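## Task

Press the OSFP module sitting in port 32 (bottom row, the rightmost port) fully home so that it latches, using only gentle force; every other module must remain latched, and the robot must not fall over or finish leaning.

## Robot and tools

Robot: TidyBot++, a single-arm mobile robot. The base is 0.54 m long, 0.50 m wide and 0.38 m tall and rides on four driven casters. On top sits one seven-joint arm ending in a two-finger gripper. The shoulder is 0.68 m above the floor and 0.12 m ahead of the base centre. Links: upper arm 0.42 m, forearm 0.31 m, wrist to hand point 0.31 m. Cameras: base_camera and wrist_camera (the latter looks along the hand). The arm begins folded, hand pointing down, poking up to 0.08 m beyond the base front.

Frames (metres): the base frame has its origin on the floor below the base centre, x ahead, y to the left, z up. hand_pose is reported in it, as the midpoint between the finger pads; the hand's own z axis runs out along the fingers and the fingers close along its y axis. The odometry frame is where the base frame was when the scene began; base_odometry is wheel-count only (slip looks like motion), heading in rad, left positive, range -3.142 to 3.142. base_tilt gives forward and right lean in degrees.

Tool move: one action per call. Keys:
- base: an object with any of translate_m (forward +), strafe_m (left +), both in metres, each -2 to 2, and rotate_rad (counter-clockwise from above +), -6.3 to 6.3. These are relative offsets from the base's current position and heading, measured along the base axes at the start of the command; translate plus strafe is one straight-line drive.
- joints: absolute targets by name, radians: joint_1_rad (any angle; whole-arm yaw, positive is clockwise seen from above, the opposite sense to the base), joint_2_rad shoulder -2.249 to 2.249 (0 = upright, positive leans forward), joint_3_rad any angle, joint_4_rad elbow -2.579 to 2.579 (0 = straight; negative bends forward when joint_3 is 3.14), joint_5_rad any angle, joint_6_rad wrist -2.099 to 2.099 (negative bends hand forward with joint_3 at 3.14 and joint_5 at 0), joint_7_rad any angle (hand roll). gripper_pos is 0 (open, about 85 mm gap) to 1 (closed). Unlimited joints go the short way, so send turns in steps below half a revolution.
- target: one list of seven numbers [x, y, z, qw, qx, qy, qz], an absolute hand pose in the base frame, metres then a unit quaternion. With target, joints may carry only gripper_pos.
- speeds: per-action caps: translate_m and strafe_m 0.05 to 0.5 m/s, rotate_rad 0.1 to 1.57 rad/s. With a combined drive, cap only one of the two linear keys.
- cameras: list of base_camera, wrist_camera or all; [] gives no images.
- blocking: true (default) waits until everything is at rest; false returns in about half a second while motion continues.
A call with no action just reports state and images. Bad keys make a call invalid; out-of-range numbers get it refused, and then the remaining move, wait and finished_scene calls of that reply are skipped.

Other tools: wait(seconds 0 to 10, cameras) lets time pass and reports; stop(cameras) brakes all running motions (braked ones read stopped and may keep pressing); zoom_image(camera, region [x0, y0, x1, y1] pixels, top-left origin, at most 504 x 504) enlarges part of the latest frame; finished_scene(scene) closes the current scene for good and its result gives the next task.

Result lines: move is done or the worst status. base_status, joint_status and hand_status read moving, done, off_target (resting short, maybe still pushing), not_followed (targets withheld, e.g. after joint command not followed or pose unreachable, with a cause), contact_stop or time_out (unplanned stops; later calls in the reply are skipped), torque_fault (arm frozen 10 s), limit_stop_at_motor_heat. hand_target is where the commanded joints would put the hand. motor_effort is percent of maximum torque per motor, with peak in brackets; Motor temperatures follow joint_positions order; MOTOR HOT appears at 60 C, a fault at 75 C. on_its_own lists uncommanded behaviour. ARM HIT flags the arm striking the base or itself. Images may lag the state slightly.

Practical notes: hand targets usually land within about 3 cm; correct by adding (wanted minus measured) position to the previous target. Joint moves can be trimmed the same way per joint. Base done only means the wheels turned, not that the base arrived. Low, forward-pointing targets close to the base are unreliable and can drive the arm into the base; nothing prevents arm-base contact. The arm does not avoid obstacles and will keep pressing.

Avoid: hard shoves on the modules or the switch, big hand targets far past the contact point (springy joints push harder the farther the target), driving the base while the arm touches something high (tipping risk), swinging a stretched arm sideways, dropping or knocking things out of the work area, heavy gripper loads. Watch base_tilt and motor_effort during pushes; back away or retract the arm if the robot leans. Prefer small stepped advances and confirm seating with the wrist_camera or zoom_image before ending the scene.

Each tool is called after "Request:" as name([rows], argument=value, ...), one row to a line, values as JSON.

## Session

Request:
move(joints={"joint_1_rad":-0.01,"joint_2_rad":-0.366,"joint_3_rad":3.11,"joint_4_rad":-2.523,"joint_5_rad":0.05,"joint_6_rad":0.616,"joint_7_rad":1.52,"gripper_pos":1})

Scene clock: 2.10 s.
Motor temperatures (°C): [32 26 26 30 38 35 34]
move: done
base_odometry: x=+0.000 y=+0.000 heading=+0.000
base_tilt: forward=-0.3 right=+0.2
base_status: not commanded
joint_positions: joint_1_rad=-0.007 joint_2_rad=-0.369 joint_3_rad=+3.134 joint_4_rad=-2.528 joint_5_rad=+0.007 joint_6_rad=+0.587 joint_7_rad=+1.577 gripper_pos=+0.999
joint_status: all done
motor_effort: joint_1_rad=-1(2) joint_2_rad=-7(7) joint_3_rad=+0(1) joint_4_rad=+21(21) joint_5_rad=+0(2) joint_6_rad=+9(9) joint_7_rad=+1(3)
hand_pose: x=+0.5398 y=+0.0092 z=+0.8995 quat_wxyz=(-0.001, +0.707, +0.012, +0.707) (m; base frame)
hand_target: x=+0.5402 y=+0.0296 z=+0.9095 quat_wxyz=(-0.024, +0.696, +0.025, +0.717) (m; base frame)
hand_status: not commanded
pictures: base_camera, wrist_camera
Images, in order (width x height): base_camera 644x364, wrist_camera 644x476.

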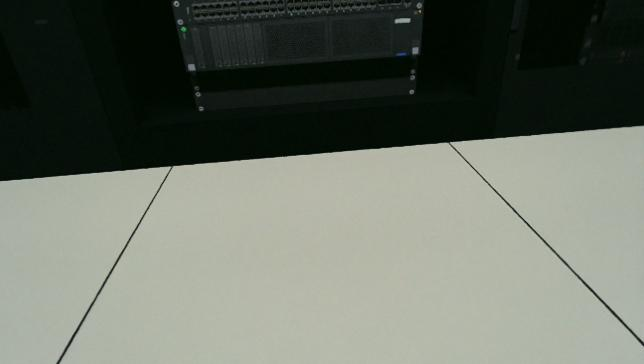

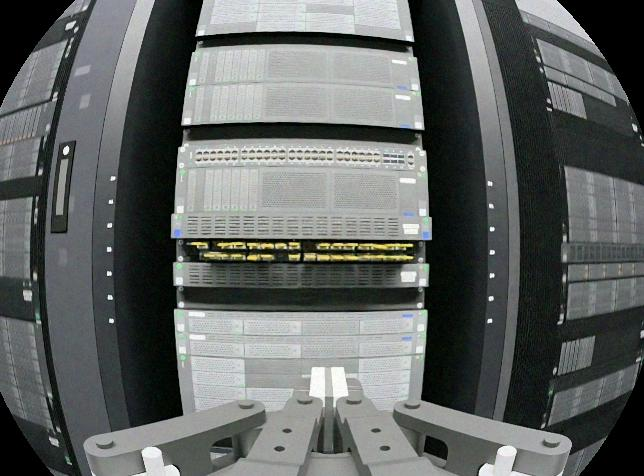

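Request:
zoom_image(camera="wrist_camera", region=[170, 230, 440, 300])

Scaled by 1.867.

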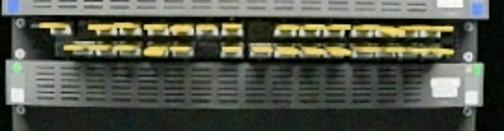

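Request:
move(joints={"joint_2_rad":-0.252,"joint_4_rad":-2.325,"joint_6_rad":0.485}, base={"translate_m":0.2,"strafe_m":-0.155}, cameras=["wrist_camera"])

Request:
zoom_image(camera="wrist_camera", region=[180, 250, 420, 390])

Scene clock: 13.57 s.
Motor temperatures (°C): [32 26 26 30 38 35 34]
move: done
base_odometry: x=+0.200 y=-0.155 heading=+0.000
base_tilt: forward=-0.3 right=+0.2
base_status: done
joint_positions: joint_1_rad=-0.007 joint_2_rad=-0.260 joint_3_rad=+3.129 joint_4_rad=-2.339 joint_5_rad=+0.007 joint_6_rad=+0.524 joint_7_rad=+1.577 gripper_pos=+0.999
joint_status: all done
motor_effort: joint_1_rad=-1(1) joint_2_rad=-11(15) joint_3_rad=+0(2) joint_4_rad=+21(23) joint_5_rad=+0(1) joint_6_rad=+8(10) joint_7_rad=+1(2)
hand_pose: x=+0.5964 y=+0.0128 z=+0.9403 quat_wxyz=(-0.003, +0.701, +0.014, +0.713) (m; base frame)
hand_target: x=+0.5996 y=+0.0301 z=+0.9322 quat_wxyz=(-0.022, +0.713, +0.023, +0.700) (m; base frame)
hand_status: not commanded
pictures: wrist_camera
Images, in order (width x height): wrist_camera 644x476.

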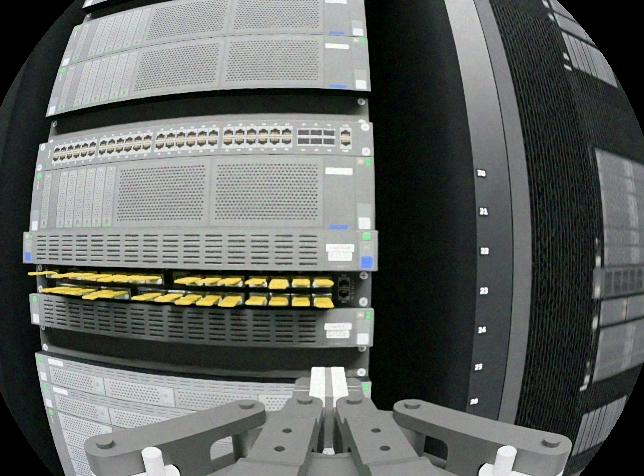

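Scaled by 2.100.

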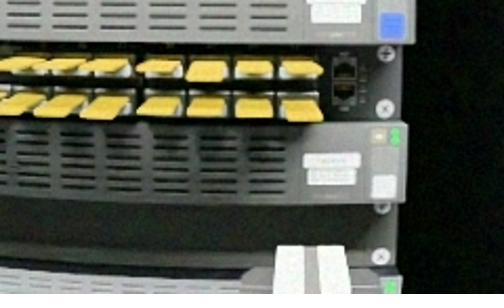

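Request:
move(joints={"joint_2_rad":-0.308,"joint_6_rad":0.418}, base={"rotate_rad":0.078,"strafe_m":-0.054,"translate_m":0.08}, cameras=["wrist_camera"])

Request:
zoom_image(camera="wrist_camera", region=[230, 270, 430, 410])

Scene clock: 20.97 s.
Motor temperatures (°C): [32 26 26 30 38 35 34]
move: done
base_odometry: x=+0.280 y=-0.209 heading=+0.079
base_tilt: forward=-0.3 right=+0.2
base_status: done
joint_positions: joint_1_rad=-0.009 joint_2_rad=-0.302 joint_3_rad=+3.120 joint_4_rad=-2.339 joint_5_rad=+0.007 joint_6_rad=+0.456 joint_7_rad=+1.577 gripper_pos=+0.999
joint_status: all done
motor_effort: joint_1_rad=-1(2) joint_2_rad=-9(12) joint_3_rad=+0(2) joint_4_rad=+22(22) joint_5_rad=+1(1) joint_6_rad=+9(10) joint_7_rad=+1(1)
hand_pose: x=+0.5854 y=+0.0174 z=+0.9391 quat_wxyz=(-0.005, +0.710, +0.018, +0.704) (m; base frame)
hand_target: x=+0.5850 y=+0.0288 z=+0.9379 quat_wxyz=(-0.020, +0.717, +0.023, +0.697) (m; base frame)
hand_status: not commanded
pictures: wrist_camera
Images, in order (width x height): wrist_camera 644x476.

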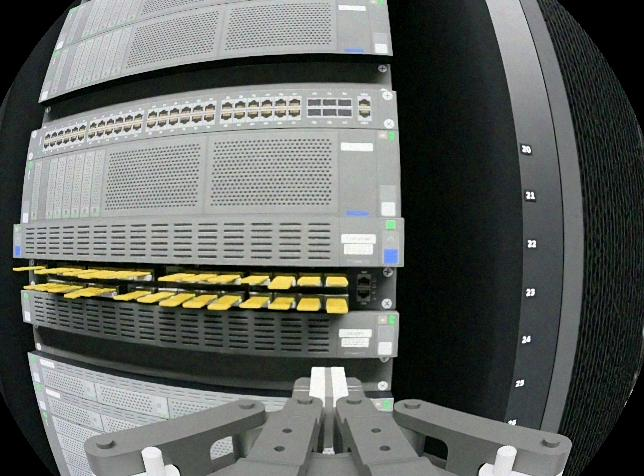

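Scaled by 2.520.

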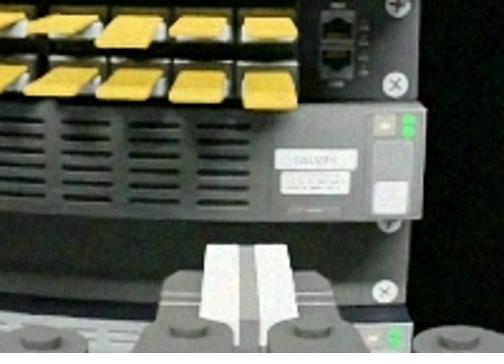

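Request:
move(base={"strafe_m":-0.0075,"translate_m":0.095}, speeds={"translate_m":0.2}, cameras=["wrist_camera"])

Request:
zoom_image(camera="wrist_camera", region=[260, 260, 410, 400])

Scene clock: 29.27 s.
Motor temperatures (°C): [32 26 26 30 38 35 34]
move: done
base_odometry: x=+0.376 y=-0.209 heading=+0.079
base_tilt: forward=-0.4 right=+0.2
base_status: done
joint_positions: joint_1_rad=-0.009 joint_2_rad=-0.304 joint_3_rad=+3.120 joint_4_rad=-2.339 joint_5_rad=+0.007 joint_6_rad=+0.455 joint_7_rad=+1.577 gripper_pos=+0.999
joint_status: not commanded
motor_effort: joint_1_rad=-1(1) joint_2_rad=-10(13) joint_3_rad=+0(1) joint_4_rad=+22(22) joint_5_rad=+1(1) joint_6_rad=+8(9) joint_7_rad=+1(2)
hand_pose: x=+0.5850 y=+0.0174 z=+0.9397 quat_wxyz=(-0.005, +0.710, +0.018, +0.704) (m; base frame)
hand_target: x=+0.5850 y=+0.0288 z=+0.9379 quat_wxyz=(-0.020, +0.717, +0.023, +0.697) (m; base frame)
hand_status: not commanded
pictures: wrist_camera
Images, in order (width x height): wrist_camera 644x476.

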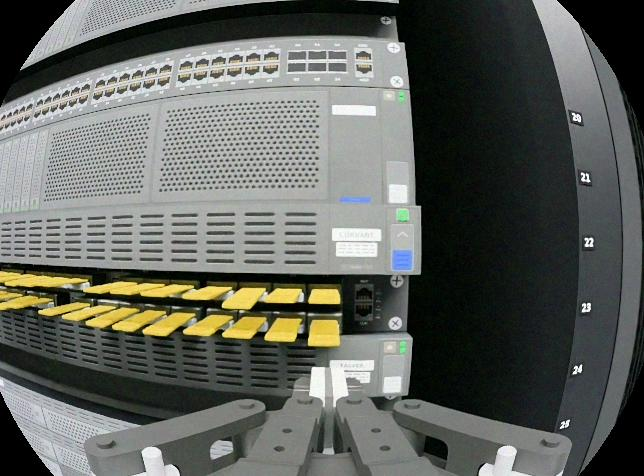

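Scaled by 3.360.

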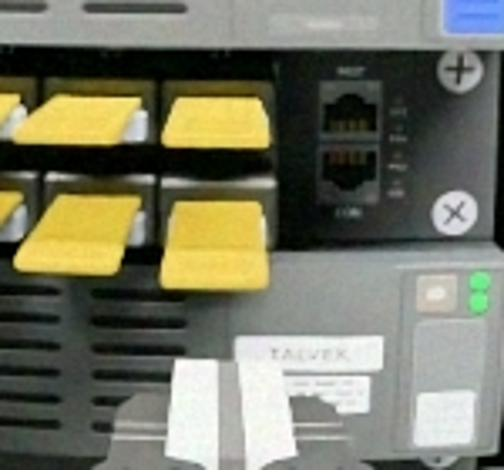

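Request:
move(joints={"joint_2_rad":-0.288}, base={"strafe_m":0.002,"translate_m":0.038}, speeds={"translate_m":0.1}, cameras=["wrist_camera"])

Request:
zoom_image(camera="wrist_camera", region=[260, 260, 410, 400])

Scene clock: 38.03 s.
Motor temperatures (°C): [32 26 26 30 38 36 34]
move: done
base_odometry: x=+0.414 y=-0.204 heading=+0.079
base_tilt: forward=-0.3 right=+0.2
base_status: done
joint_positions: joint_1_rad=-0.009 joint_2_rad=-0.300 joint_3_rad=+3.120 joint_4_rad=-2.339 joint_5_rad=+0.007 joint_6_rad=+0.455 joint_7_rad=+1.577 gripper_pos=+0.999
joint_status: all done
motor_effort: joint_1_rad=-1(1) joint_2_rad=-10(12) joint_3_rad=+0(1) joint_4_rad=+21(22) joint_5_rad=+1(1) joint_6_rad=+9(9) joint_7_rad=+1(2)
hand_pose: x=+0.5861 y=+0.0174 z=+0.9377 quat_wxyz=(-0.005, +0.712, +0.018, +0.702) (m; base frame)
hand_target: x=+0.5901 y=+0.0289 z=+0.9285 quat_wxyz=(-0.020, +0.724, +0.023, +0.689) (m; base frame)
hand_status: not commanded
pictures: wrist_camera
Images, in order (width x height): wrist_camera 644x476.

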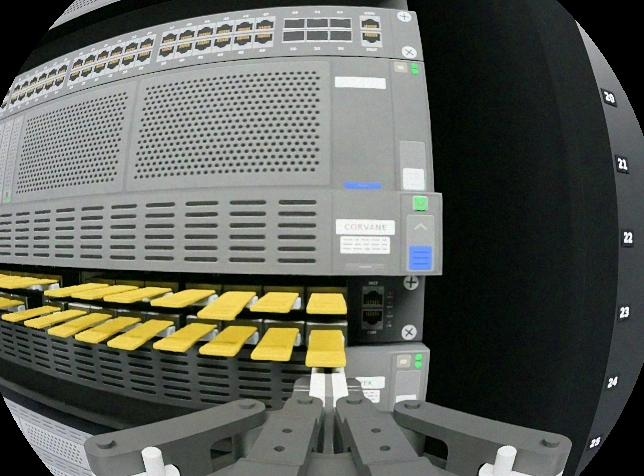

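Scaled by 3.360.

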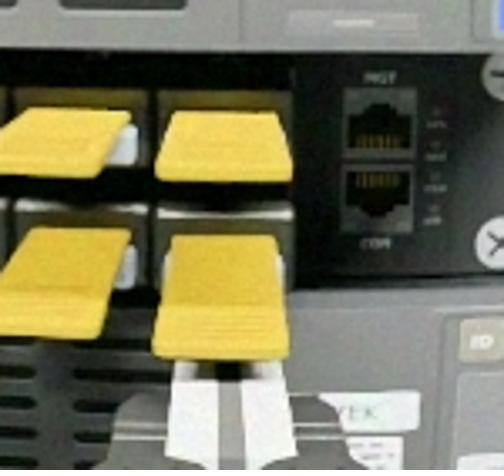

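Request:
move(joints={"joint_2_rad":-0.316}, base={"strafe_m":0.001}, cameras=["wrist_camera"])

Request:
zoom_image(camera="wrist_camera", region=[260, 260, 410, 400])

Scene clock: 43.47 s.
Motor temperatures (°C): [32 26 26 30 38 36 34]
move: done
base_odometry: x=+0.413 y=-0.203 heading=+0.079
base_tilt: forward=-0.4 right=+0.2
base_status: done
joint_positions: joint_1_rad=-0.009 joint_2_rad=-0.309 joint_3_rad=+3.120 joint_4_rad=-2.339 joint_5_rad=+0.007 joint_6_rad=+0.455 joint_7_rad=+1.577 gripper_pos=+0.999
joint_status: all done
motor_effort: joint_1_rad=-1(2) joint_2_rad=-9(12) joint_3_rad=+1(2) joint_4_rad=+22(22) joint_5_rad=+0(1) joint_6_rad=+8(9) joint_7_rad=+1(1)
hand_pose: x=+0.5836 y=+0.0176 z=+0.9421 quat_wxyz=(-0.005, +0.708, +0.018, +0.706) (m; base frame)
hand_target: x=+0.5830 y=+0.0288 z=+0.9416 quat_wxyz=(-0.020, +0.714, +0.023, +0.699) (m; base frame)
hand_status: not commanded
pictures: wrist_camera
Images, in order (width x height): wrist_camera 644x476.

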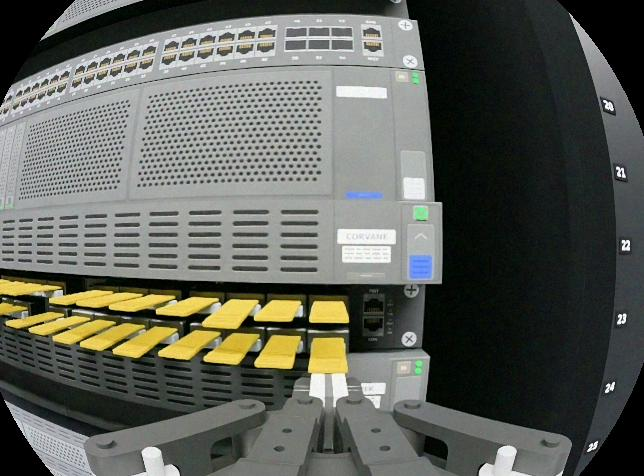

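Scaled by 3.360.

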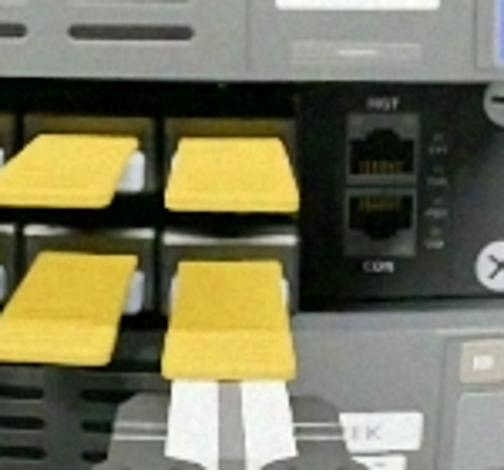

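Request:
move(base={"translate_m":0.022}, speeds={"translate_m":0.05}, cameras=["wrist_camera"])

Request:
zoom_image(camera="wrist_camera", region=[260, 260, 410, 400])

Scene clock: 46.10 s.
Motor temperatures (°C): [32 26 26 30 38 36 34]
move: done
base_odometry: x=+0.435 y=-0.201 heading=+0.079
base_tilt: forward=-0.3 right=+0.2
base_status: done
joint_positions: joint_1_rad=-0.009 joint_2_rad=-0.310 joint_3_rad=+3.120 joint_4_rad=-2.339 joint_5_rad=+0.007 joint_6_rad=+0.455 joint_7_rad=+1.577 gripper_pos=+0.999
joint_status: not commanded
motor_effort: joint_1_rad=-1(1) joint_2_rad=-9(12) joint_3_rad=+0(1) joint_4_rad=+22(22) joint_5_rad=+0(1) joint_6_rad=+9(9) joint_7_rad=+1(1)
hand_pose: x=+0.5833 y=+0.0176 z=+0.9426 quat_wxyz=(-0.005, +0.708, +0.018, +0.706) (m; base frame)
hand_target: x=+0.5830 y=+0.0288 z=+0.9416 quat_wxyz=(-0.020, +0.714, +0.023, +0.699) (m; base frame)
hand_status: not commanded
pictures: wrist_camera
Images, in order (width x height): wrist_camera 644x476.

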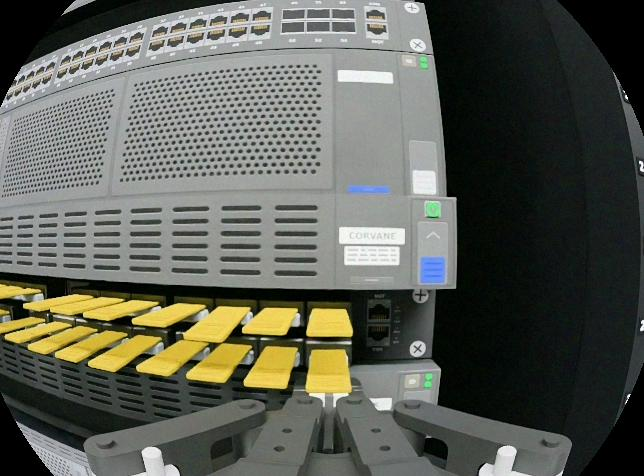

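Scaled by 3.360.

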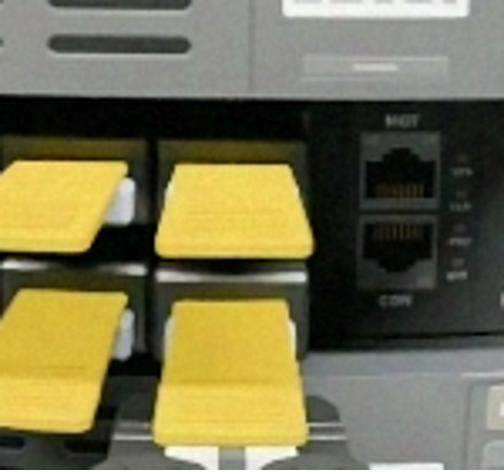

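Request:
move(base={"translate_m":0.008}, speeds={"translate_m":0.05}, cameras=["wrist_camera"])

Request:
zoom_image(camera="wrist_camera", region=[260, 260, 410, 400])

Scene clock: 47.90 s.
Motor temperatures (°C): [32 26 26 30 38 36 34]
move: done
base_odometry: x=+0.443 y=-0.201 heading=+0.079
base_tilt: forward=-0.4 right=+0.2
base_status: done
joint_positions: joint_1_rad=-0.009 joint_2_rad=-0.312 joint_3_rad=+3.120 joint_4_rad=-2.338 joint_5_rad=+0.007 joint_6_rad=+0.452 joint_7_rad=+1.577 gripper_pos=+0.999
joint_status: not commanded
motor_effort: joint_1_rad=-1(1) joint_2_rad=-8(10) joint_3_rad=+0(1) joint_4_rad=+23(27) joint_5_rad=+1(1) joint_6_rad=+9(11) joint_7_rad=+1(2)
hand_pose: x=+0.5828 y=+0.0176 z=+0.9432 quat_wxyz=(-0.005, +0.708, +0.018, +0.706) (m; base frame)
hand_target: x=+0.5830 y=+0.0288 z=+0.9416 quat_wxyz=(-0.020, +0.714, +0.023, +0.699) (m; base frame)
hand_status: not commanded
pictures: wrist_camera
Images, in order (width x height): wrist_camera 644x476.

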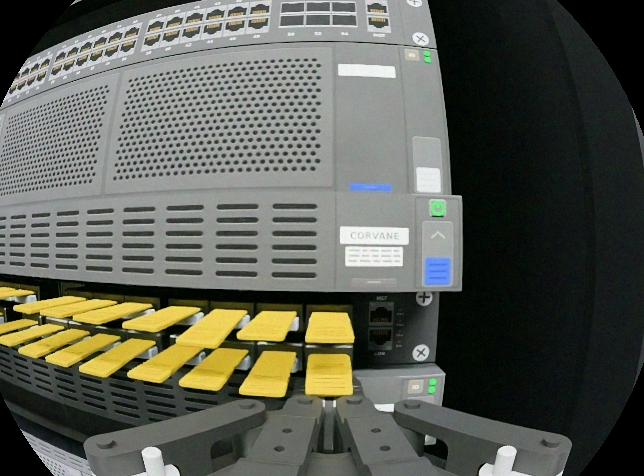

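Scaled by 3.360.

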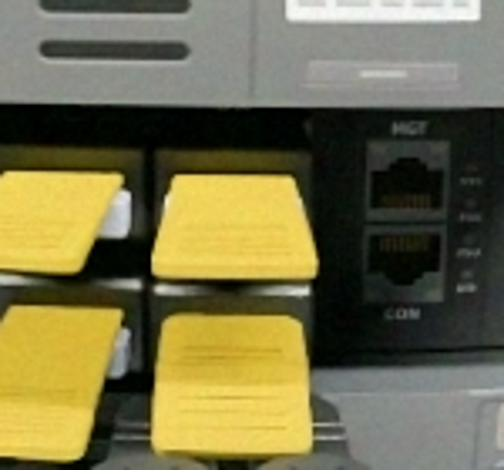

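Request:
move(base={"translate_m":0.006}, speeds={"translate_m":0.05}, cameras=["wrist_camera"])

Request:
zoom_image(camera="wrist_camera", region=[260, 260, 410, 400])

Scene clock: 49.97 s.
Motor temperatures (°C): [32 26 26 30 38 36 34]
move: done
base_odometry: x=+0.449 y=-0.200 heading=+0.079
base_tilt: forward=-0.3 right=+0.3
base_status: done
joint_positions: joint_1_rad=-0.009 joint_2_rad=-0.324 joint_3_rad=+3.120 joint_4_rad=-2.341 joint_5_rad=+0.007 joint_6_rad=+0.443 joint_7_rad=+1.577 gripper_pos=+0.999
joint_status: not commanded
motor_effort: joint_1_rad=-1(1) joint_2_rad=-7(9) joint_3_rad=+0(1) joint_4_rad=+26(30) joint_5_rad=+1(1) joint_6_rad=+10(12) joint_7_rad=+1(1)
hand_pose: x=+0.5793 y=+0.0175 z=+0.9441 quat_wxyz=(-0.005, +0.708, +0.018, +0.706) (m; base frame)
hand_target: x=+0.5830 y=+0.0288 z=+0.9416 quat_wxyz=(-0.020, +0.714, +0.023, +0.699) (m; base frame)
hand_status: not commanded
pictures: wrist_camera
Images, in order (width x height): wrist_camera 644x476.

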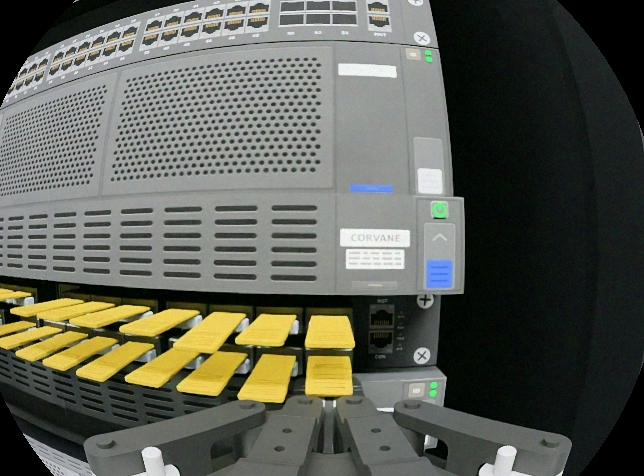

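Scaled by 3.360.

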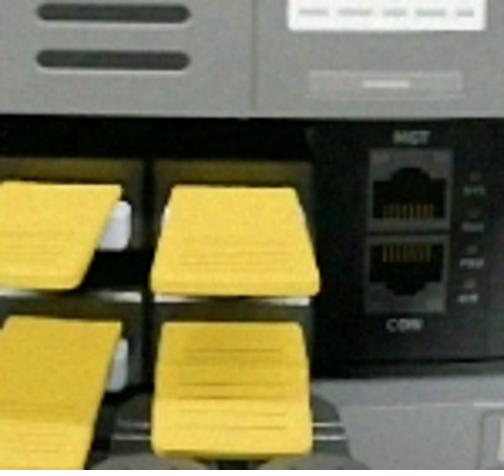

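Request:
move(base={"translate_m":0.006}, speeds={"translate_m":0.05}, cameras=["wrist_camera"])

Request:
zoom_image(camera="wrist_camera", region=[260, 260, 410, 400])

Scene clock: 52.43 s.
Motor temperatures (°C): [32 26 26 30 38 36 34]
move: done
base_odometry: x=+0.455 y=-0.200 heading=+0.079
base_tilt: forward=-0.4 right=+0.2
base_status: done
joint_positions: joint_1_rad=-0.009 joint_2_rad=-0.340 joint_3_rad=+3.120 joint_4_rad=-2.350 joint_5_rad=+0.007 joint_6_rad=+0.437 joint_7_rad=+1.577 gripper_pos=+0.999
joint_status: not commanded
motor_effort: joint_1_rad=-1(1) joint_2_rad=-3(8) joint_3_rad=+0(1) joint_4_rad=+28(33) joint_5_rad=+1(1) joint_6_rad=+11(12) joint_7_rad=+1(2)
hand_pose: x=+0.5740 y=+0.0173 z=+0.9443 quat_wxyz=(-0.004, +0.707, +0.018, +0.707) (m; base frame)
hand_target: x=+0.5830 y=+0.0288 z=+0.9416 quat_wxyz=(-0.020, +0.714, +0.023, +0.699) (m; base frame)
hand_status: not commanded
pictures: wrist_camera
Images, in order (width x height): wrist_camera 644x476.

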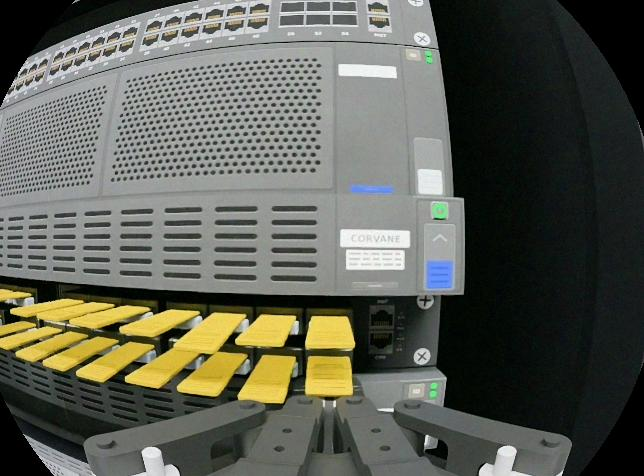

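Scaled by 3.360.

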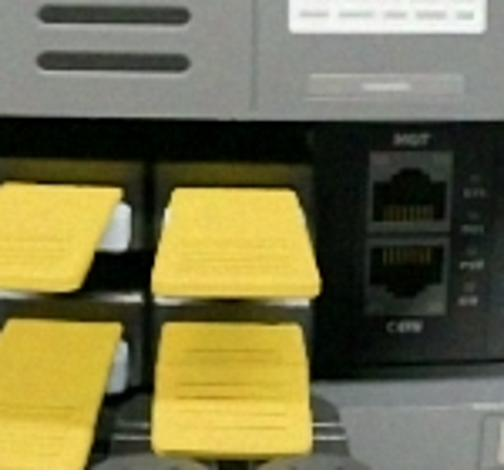

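Request:
move(base={"translate_m":0.004}, speeds={"translate_m":0.05}, cameras=["wrist_camera"])

Request:
zoom_image(camera="wrist_camera", region=[260, 260, 410, 400])

Scene clock: 54.77 s.
Motor temperatures (°C): [32 26 26 30 38 36 34]
move: done
base_odometry: x=+0.459 y=-0.199 heading=+0.079
base_tilt: forward=-0.4 right=+0.2
base_status: done
joint_positions: joint_1_rad=-0.009 joint_2_rad=-0.350 joint_3_rad=+3.120 joint_4_rad=-2.356 joint_5_rad=+0.007 joint_6_rad=+0.434 joint_7_rad=+1.577 gripper_pos=+0.999
joint_status: not commanded
motor_effort: joint_1_rad=-1(2) joint_2_rad=+0(6) joint_3_rad=+0(1) joint_4_rad=+30(34) joint_5_rad=+1(1) joint_6_rad=+11(12) joint_7_rad=+0(1)
hand_pose: x=+0.5706 y=+0.0173 z=+0.9443 quat_wxyz=(-0.004, +0.707, +0.018, +0.707) (m; base frame)
hand_target: x=+0.5830 y=+0.0288 z=+0.9416 quat_wxyz=(-0.020, +0.714, +0.023, +0.699) (m; base frame)
hand_status: not commanded
pictures: wrist_camera
Images, in order (width x height): wrist_camera 644x476.

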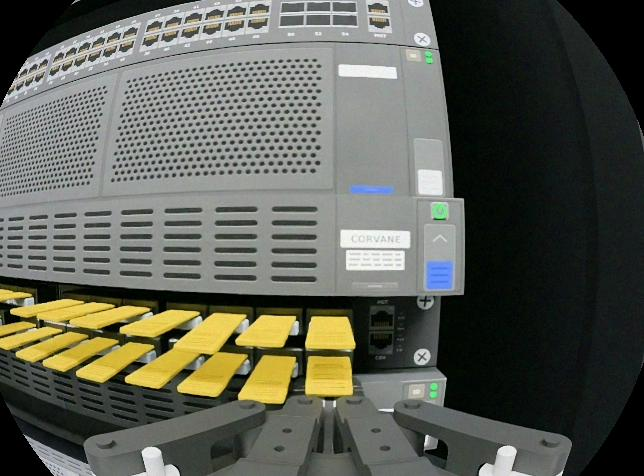

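Scaled by 3.360.

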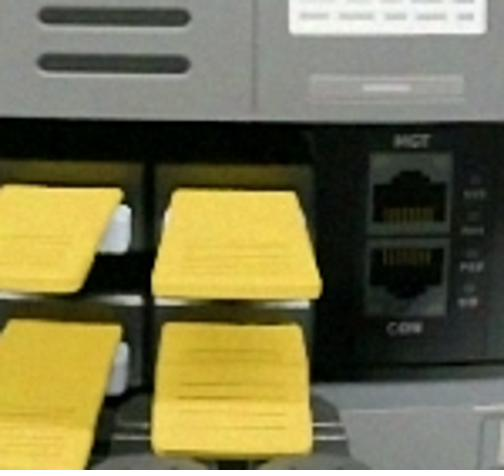

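Request:
move(base={"translate_m":-0.05}, speeds={"translate_m":0.15}, cameras=["wrist_camera"])

Request:
zoom_image(camera="wrist_camera", region=[260, 260, 410, 400])

Scene clock: 58.10 s.
Motor temperatures (°C): [32 26 26 30 38 36 34]
move: done
base_odometry: x=+0.409 y=-0.203 heading=+0.079
base_tilt: forward=-0.3 right=+0.2
base_status: done
joint_positions: joint_1_rad=-0.009 joint_2_rad=-0.321 joint_3_rad=+3.120 joint_4_rad=-2.329 joint_5_rad=+0.007 joint_6_rad=+0.434 joint_7_rad=+1.577 gripper_pos=+0.999
joint_status: not commanded
motor_effort: joint_1_rad=-1(1) joint_2_rad=-9(13) joint_3_rad=+0(1) joint_4_rad=+22(28) joint_5_rad=+0(1) joint_6_rad=+9(9) joint_7_rad=+1(2)
hand_pose: x=+0.5816 y=+0.0175 z=+0.9469 quat_wxyz=(-0.005, +0.708, +0.018, +0.706) (m; base frame)
hand_target: x=+0.5830 y=+0.0288 z=+0.9416 quat_wxyz=(-0.020, +0.714, +0.023, +0.699) (m; base frame)
hand_status: not commanded
pictures: wrist_camera
Images, in order (width x height): wrist_camera 644x476.

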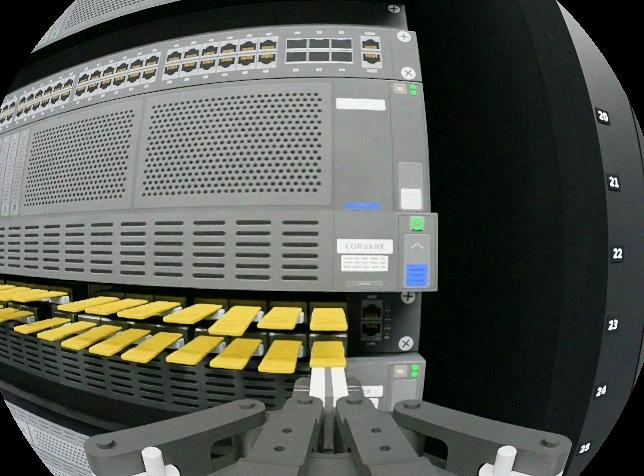

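Scaled by 3.360.

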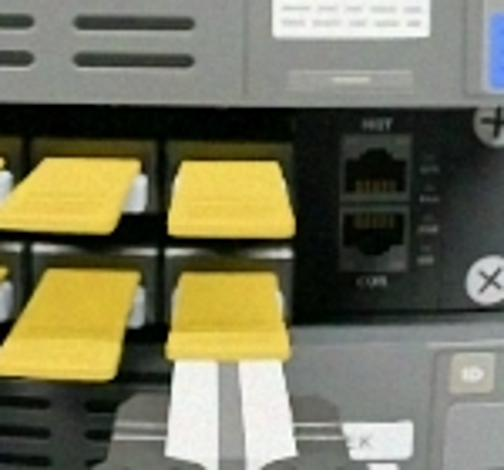

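Request:
zoom_image(camera="wrist_camera", region=[260, 310, 360, 380])

Scaled by 5.040.

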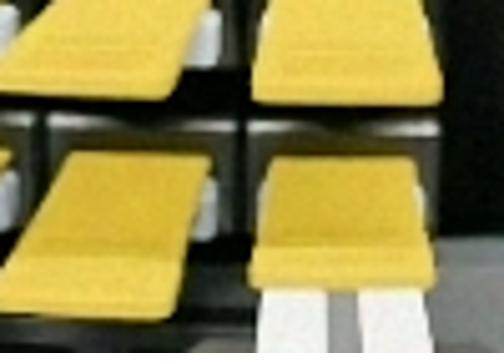

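Request:
move(base={"translate_m":-0.05}, speeds={"translate_m":0.15}, cameras=["wrist_camera"])

Request:
zoom_image(camera="wrist_camera", region=[230, 290, 350, 370])

Scene clock: 64.93 s.
Motor temperatures (°C): [32 26 26 30 38 36 34]
move: done
base_odometry: x=+0.359 y=-0.207 heading=+0.079
base_tilt: forward=-0.4 right=+0.3
base_status: done
joint_positions: joint_1_rad=-0.009 joint_2_rad=-0.321 joint_3_rad=+3.120 joint_4_rad=-2.329 joint_5_rad=+0.007 joint_6_rad=+0.434 joint_7_rad=+1.577 gripper_pos=+0.999
joint_status: not commanded
motor_effort: joint_1_rad=-1(1) joint_2_rad=-9(12) joint_3_rad=+0(1) joint_4_rad=+22(23) joint_5_rad=+0(1) joint_6_rad=+9(9) joint_7_rad=+1(2)
hand_pose: x=+0.5816 y=+0.0175 z=+0.9469 quat_wxyz=(-0.005, +0.708, +0.018, +0.706) (m; base frame)
hand_target: x=+0.5830 y=+0.0288 z=+0.9416 quat_wxyz=(-0.020, +0.714, +0.023, +0.699) (m; base frame)
hand_status: not commanded
pictures: wrist_camera
Images, in order (width x height): wrist_camera 644x476.

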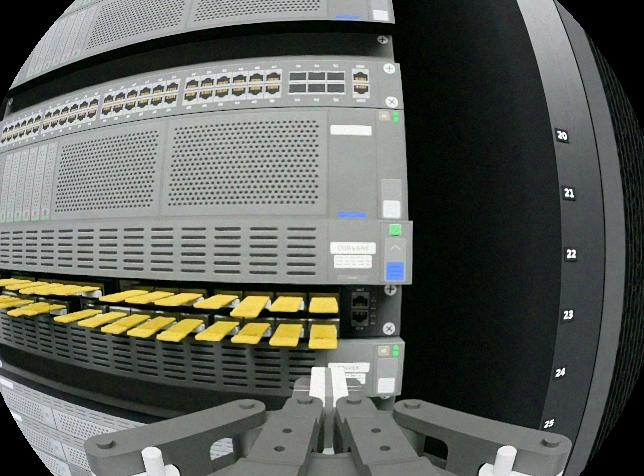

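Scaled by 4.200.

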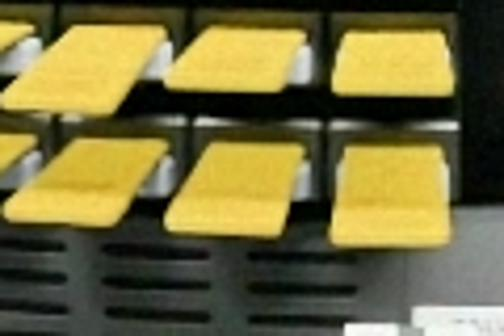

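Request:
zoom_image(camera="wrist_camera", region=[140, 280, 350, 360])

Scaled by 2.400.

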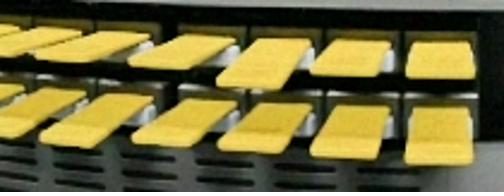

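Request:
move(joints={"joint_2_rad":-0.296}, base={"translate_m":0.076}, speeds={"translate_m":0.12}, cameras=["wrist_camera"])

Request:
zoom_image(camera="wrist_camera", region=[260, 260, 410, 400])

Scene clock: 76.73 s.
Motor temperatures (°C): [32 26 26 30 38 36 34]
move: done
base_odometry: x=+0.435 y=-0.201 heading=+0.079
base_tilt: forward=-0.4 right=+0.3
base_status: done
joint_positions: joint_1_rad=-0.009 joint_2_rad=-0.309 joint_3_rad=+3.120 joint_4_rad=-2.329 joint_5_rad=+0.007 joint_6_rad=+0.434 joint_7_rad=+1.577 gripper_pos=+0.999
joint_status: all done
motor_effort: joint_1_rad=-1(1) joint_2_rad=-10(12) joint_3_rad=+0(1) joint_4_rad=+22(23) joint_5_rad=+0(1) joint_6_rad=+9(9) joint_7_rad=+0(2)
hand_pose: x=+0.5850 y=+0.0176 z=+0.9409 quat_wxyz=(-0.005, +0.712, +0.018, +0.701) (m; base frame)
hand_target: x=+0.5881 y=+0.0289 z=+0.9323 quat_wxyz=(-0.020, +0.721, +0.023, +0.692) (m; base frame)
hand_status: not commanded
pictures: wrist_camera
Images, in order (width x height): wrist_camera 644x476.

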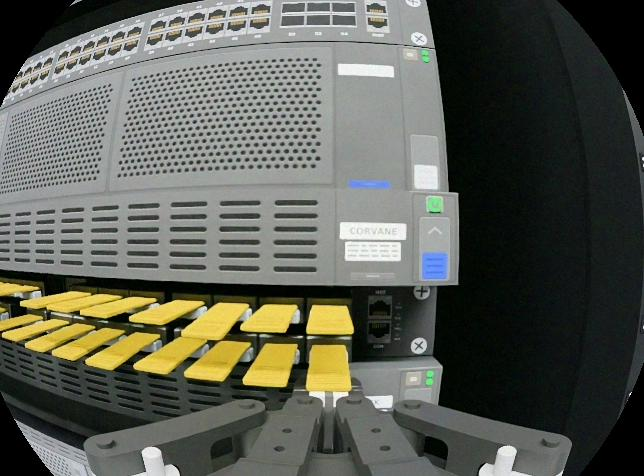

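Scaled by 3.360.

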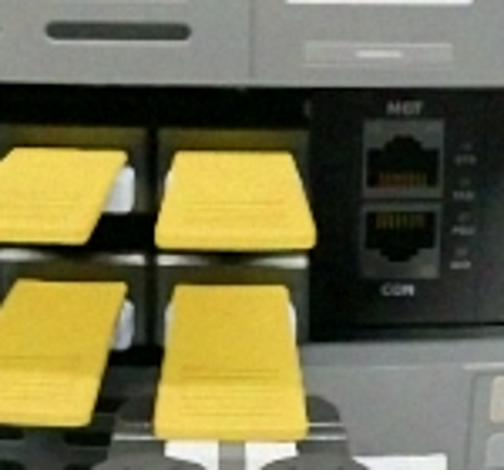

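Request:
move(base={"translate_m":0.024}, speeds={"translate_m":0.05}, cameras=["wrist_camera"])

Request:
zoom_image(camera="wrist_camera", region=[260, 260, 410, 400])

Scene clock: 80.33 s.
Motor temperatures (°C): [32 26 26 30 38 36 34]
move: done
base_odometry: x=+0.458 y=-0.199 heading=+0.079
base_tilt: forward=-0.4 right=+0.3
base_status: done
joint_positions: joint_1_rad=-0.009 joint_2_rad=-0.311 joint_3_rad=+3.120 joint_4_rad=-2.338 joint_5_rad=+0.007 joint_6_rad=+0.429 joint_7_rad=+1.577 gripper_pos=+0.999
joint_status: not commanded
motor_effort: joint_1_rad=-1(1) joint_2_rad=-8(12) joint_3_rad=+0(1) joint_4_rad=+23(32) joint_5_rad=+1(1) joint_6_rad=+9(13) joint_7_rad=+2(2)
hand_pose: x=+0.5832 y=+0.0175 z=+0.9354 quat_wxyz=(-0.005, +0.716, +0.018, +0.698) (m; base frame)
hand_target: x=+0.5881 y=+0.0289 z=+0.9323 quat_wxyz=(-0.020, +0.721, +0.023, +0.692) (m; base frame)
hand_status: not commanded
pictures: wrist_camera
Images, in order (width x height): wrist_camera 644x476.

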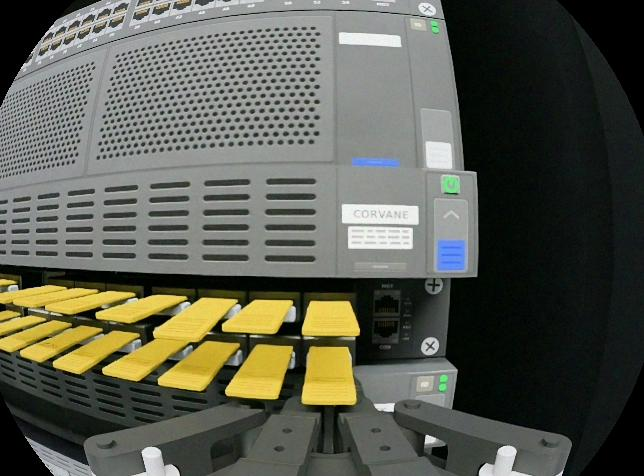

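Scaled by 3.360.

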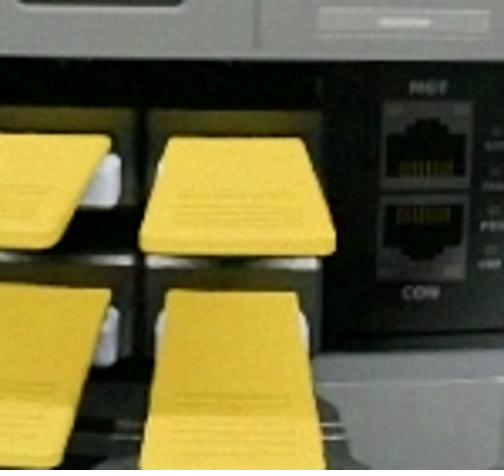

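Request:
move(base={"translate_m":-0.1}, speeds={"translate_m":0.1}, cameras=["wrist_camera"])

Request:
zoom_image(camera="wrist_camera", region=[230, 280, 350, 360])

Scene clock: 83.40 s.
Motor temperatures (°C): [32 26 26 30 38 36 34]
move: done
base_odometry: x=+0.358 y=-0.207 heading=+0.079
base_tilt: forward=-0.4 right=+0.2
base_status: done
joint_positions: joint_1_rad=-0.009 joint_2_rad=-0.302 joint_3_rad=+3.120 joint_4_rad=-2.331 joint_5_rad=+0.007 joint_6_rad=+0.429 joint_7_rad=+1.576 gripper_pos=+0.999
joint_status: not commanded
motor_effort: joint_1_rad=-1(1) joint_2_rad=-9(12) joint_3_rad=-1(1) joint_4_rad=+21(24) joint_5_rad=+1(1) joint_6_rad=+8(9) joint_7_rad=+1(2)
hand_pose: x=+0.5863 y=+0.0175 z=+0.9356 quat_wxyz=(-0.005, +0.717, +0.018, +0.697) (m; base frame)
hand_target: x=+0.5881 y=+0.0289 z=+0.9323 quat_wxyz=(-0.020, +0.721, +0.023, +0.692) (m; base frame)
hand_status: not commanded
pictures: wrist_camera
Images, in order (width x height): wrist_camera 644x476.

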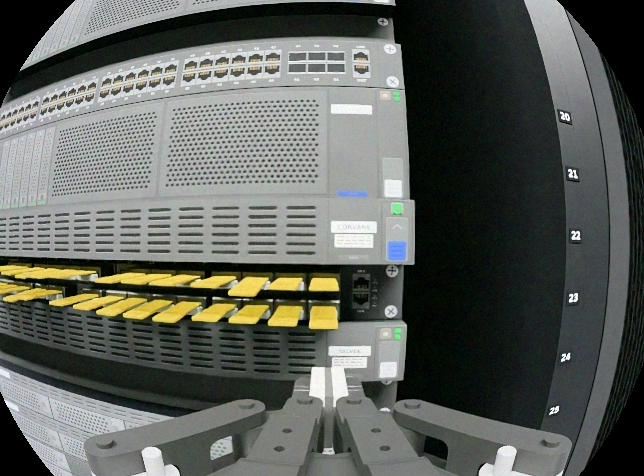

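Scaled by 4.200.

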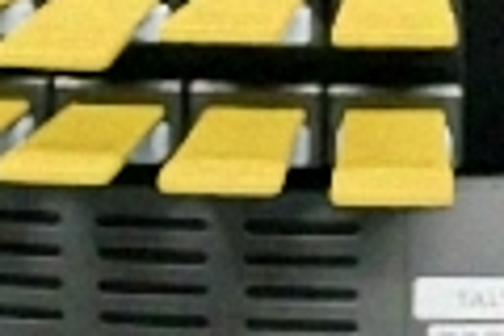

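Request:
finished_scene(scene=3)

The scene is finished: the task was done.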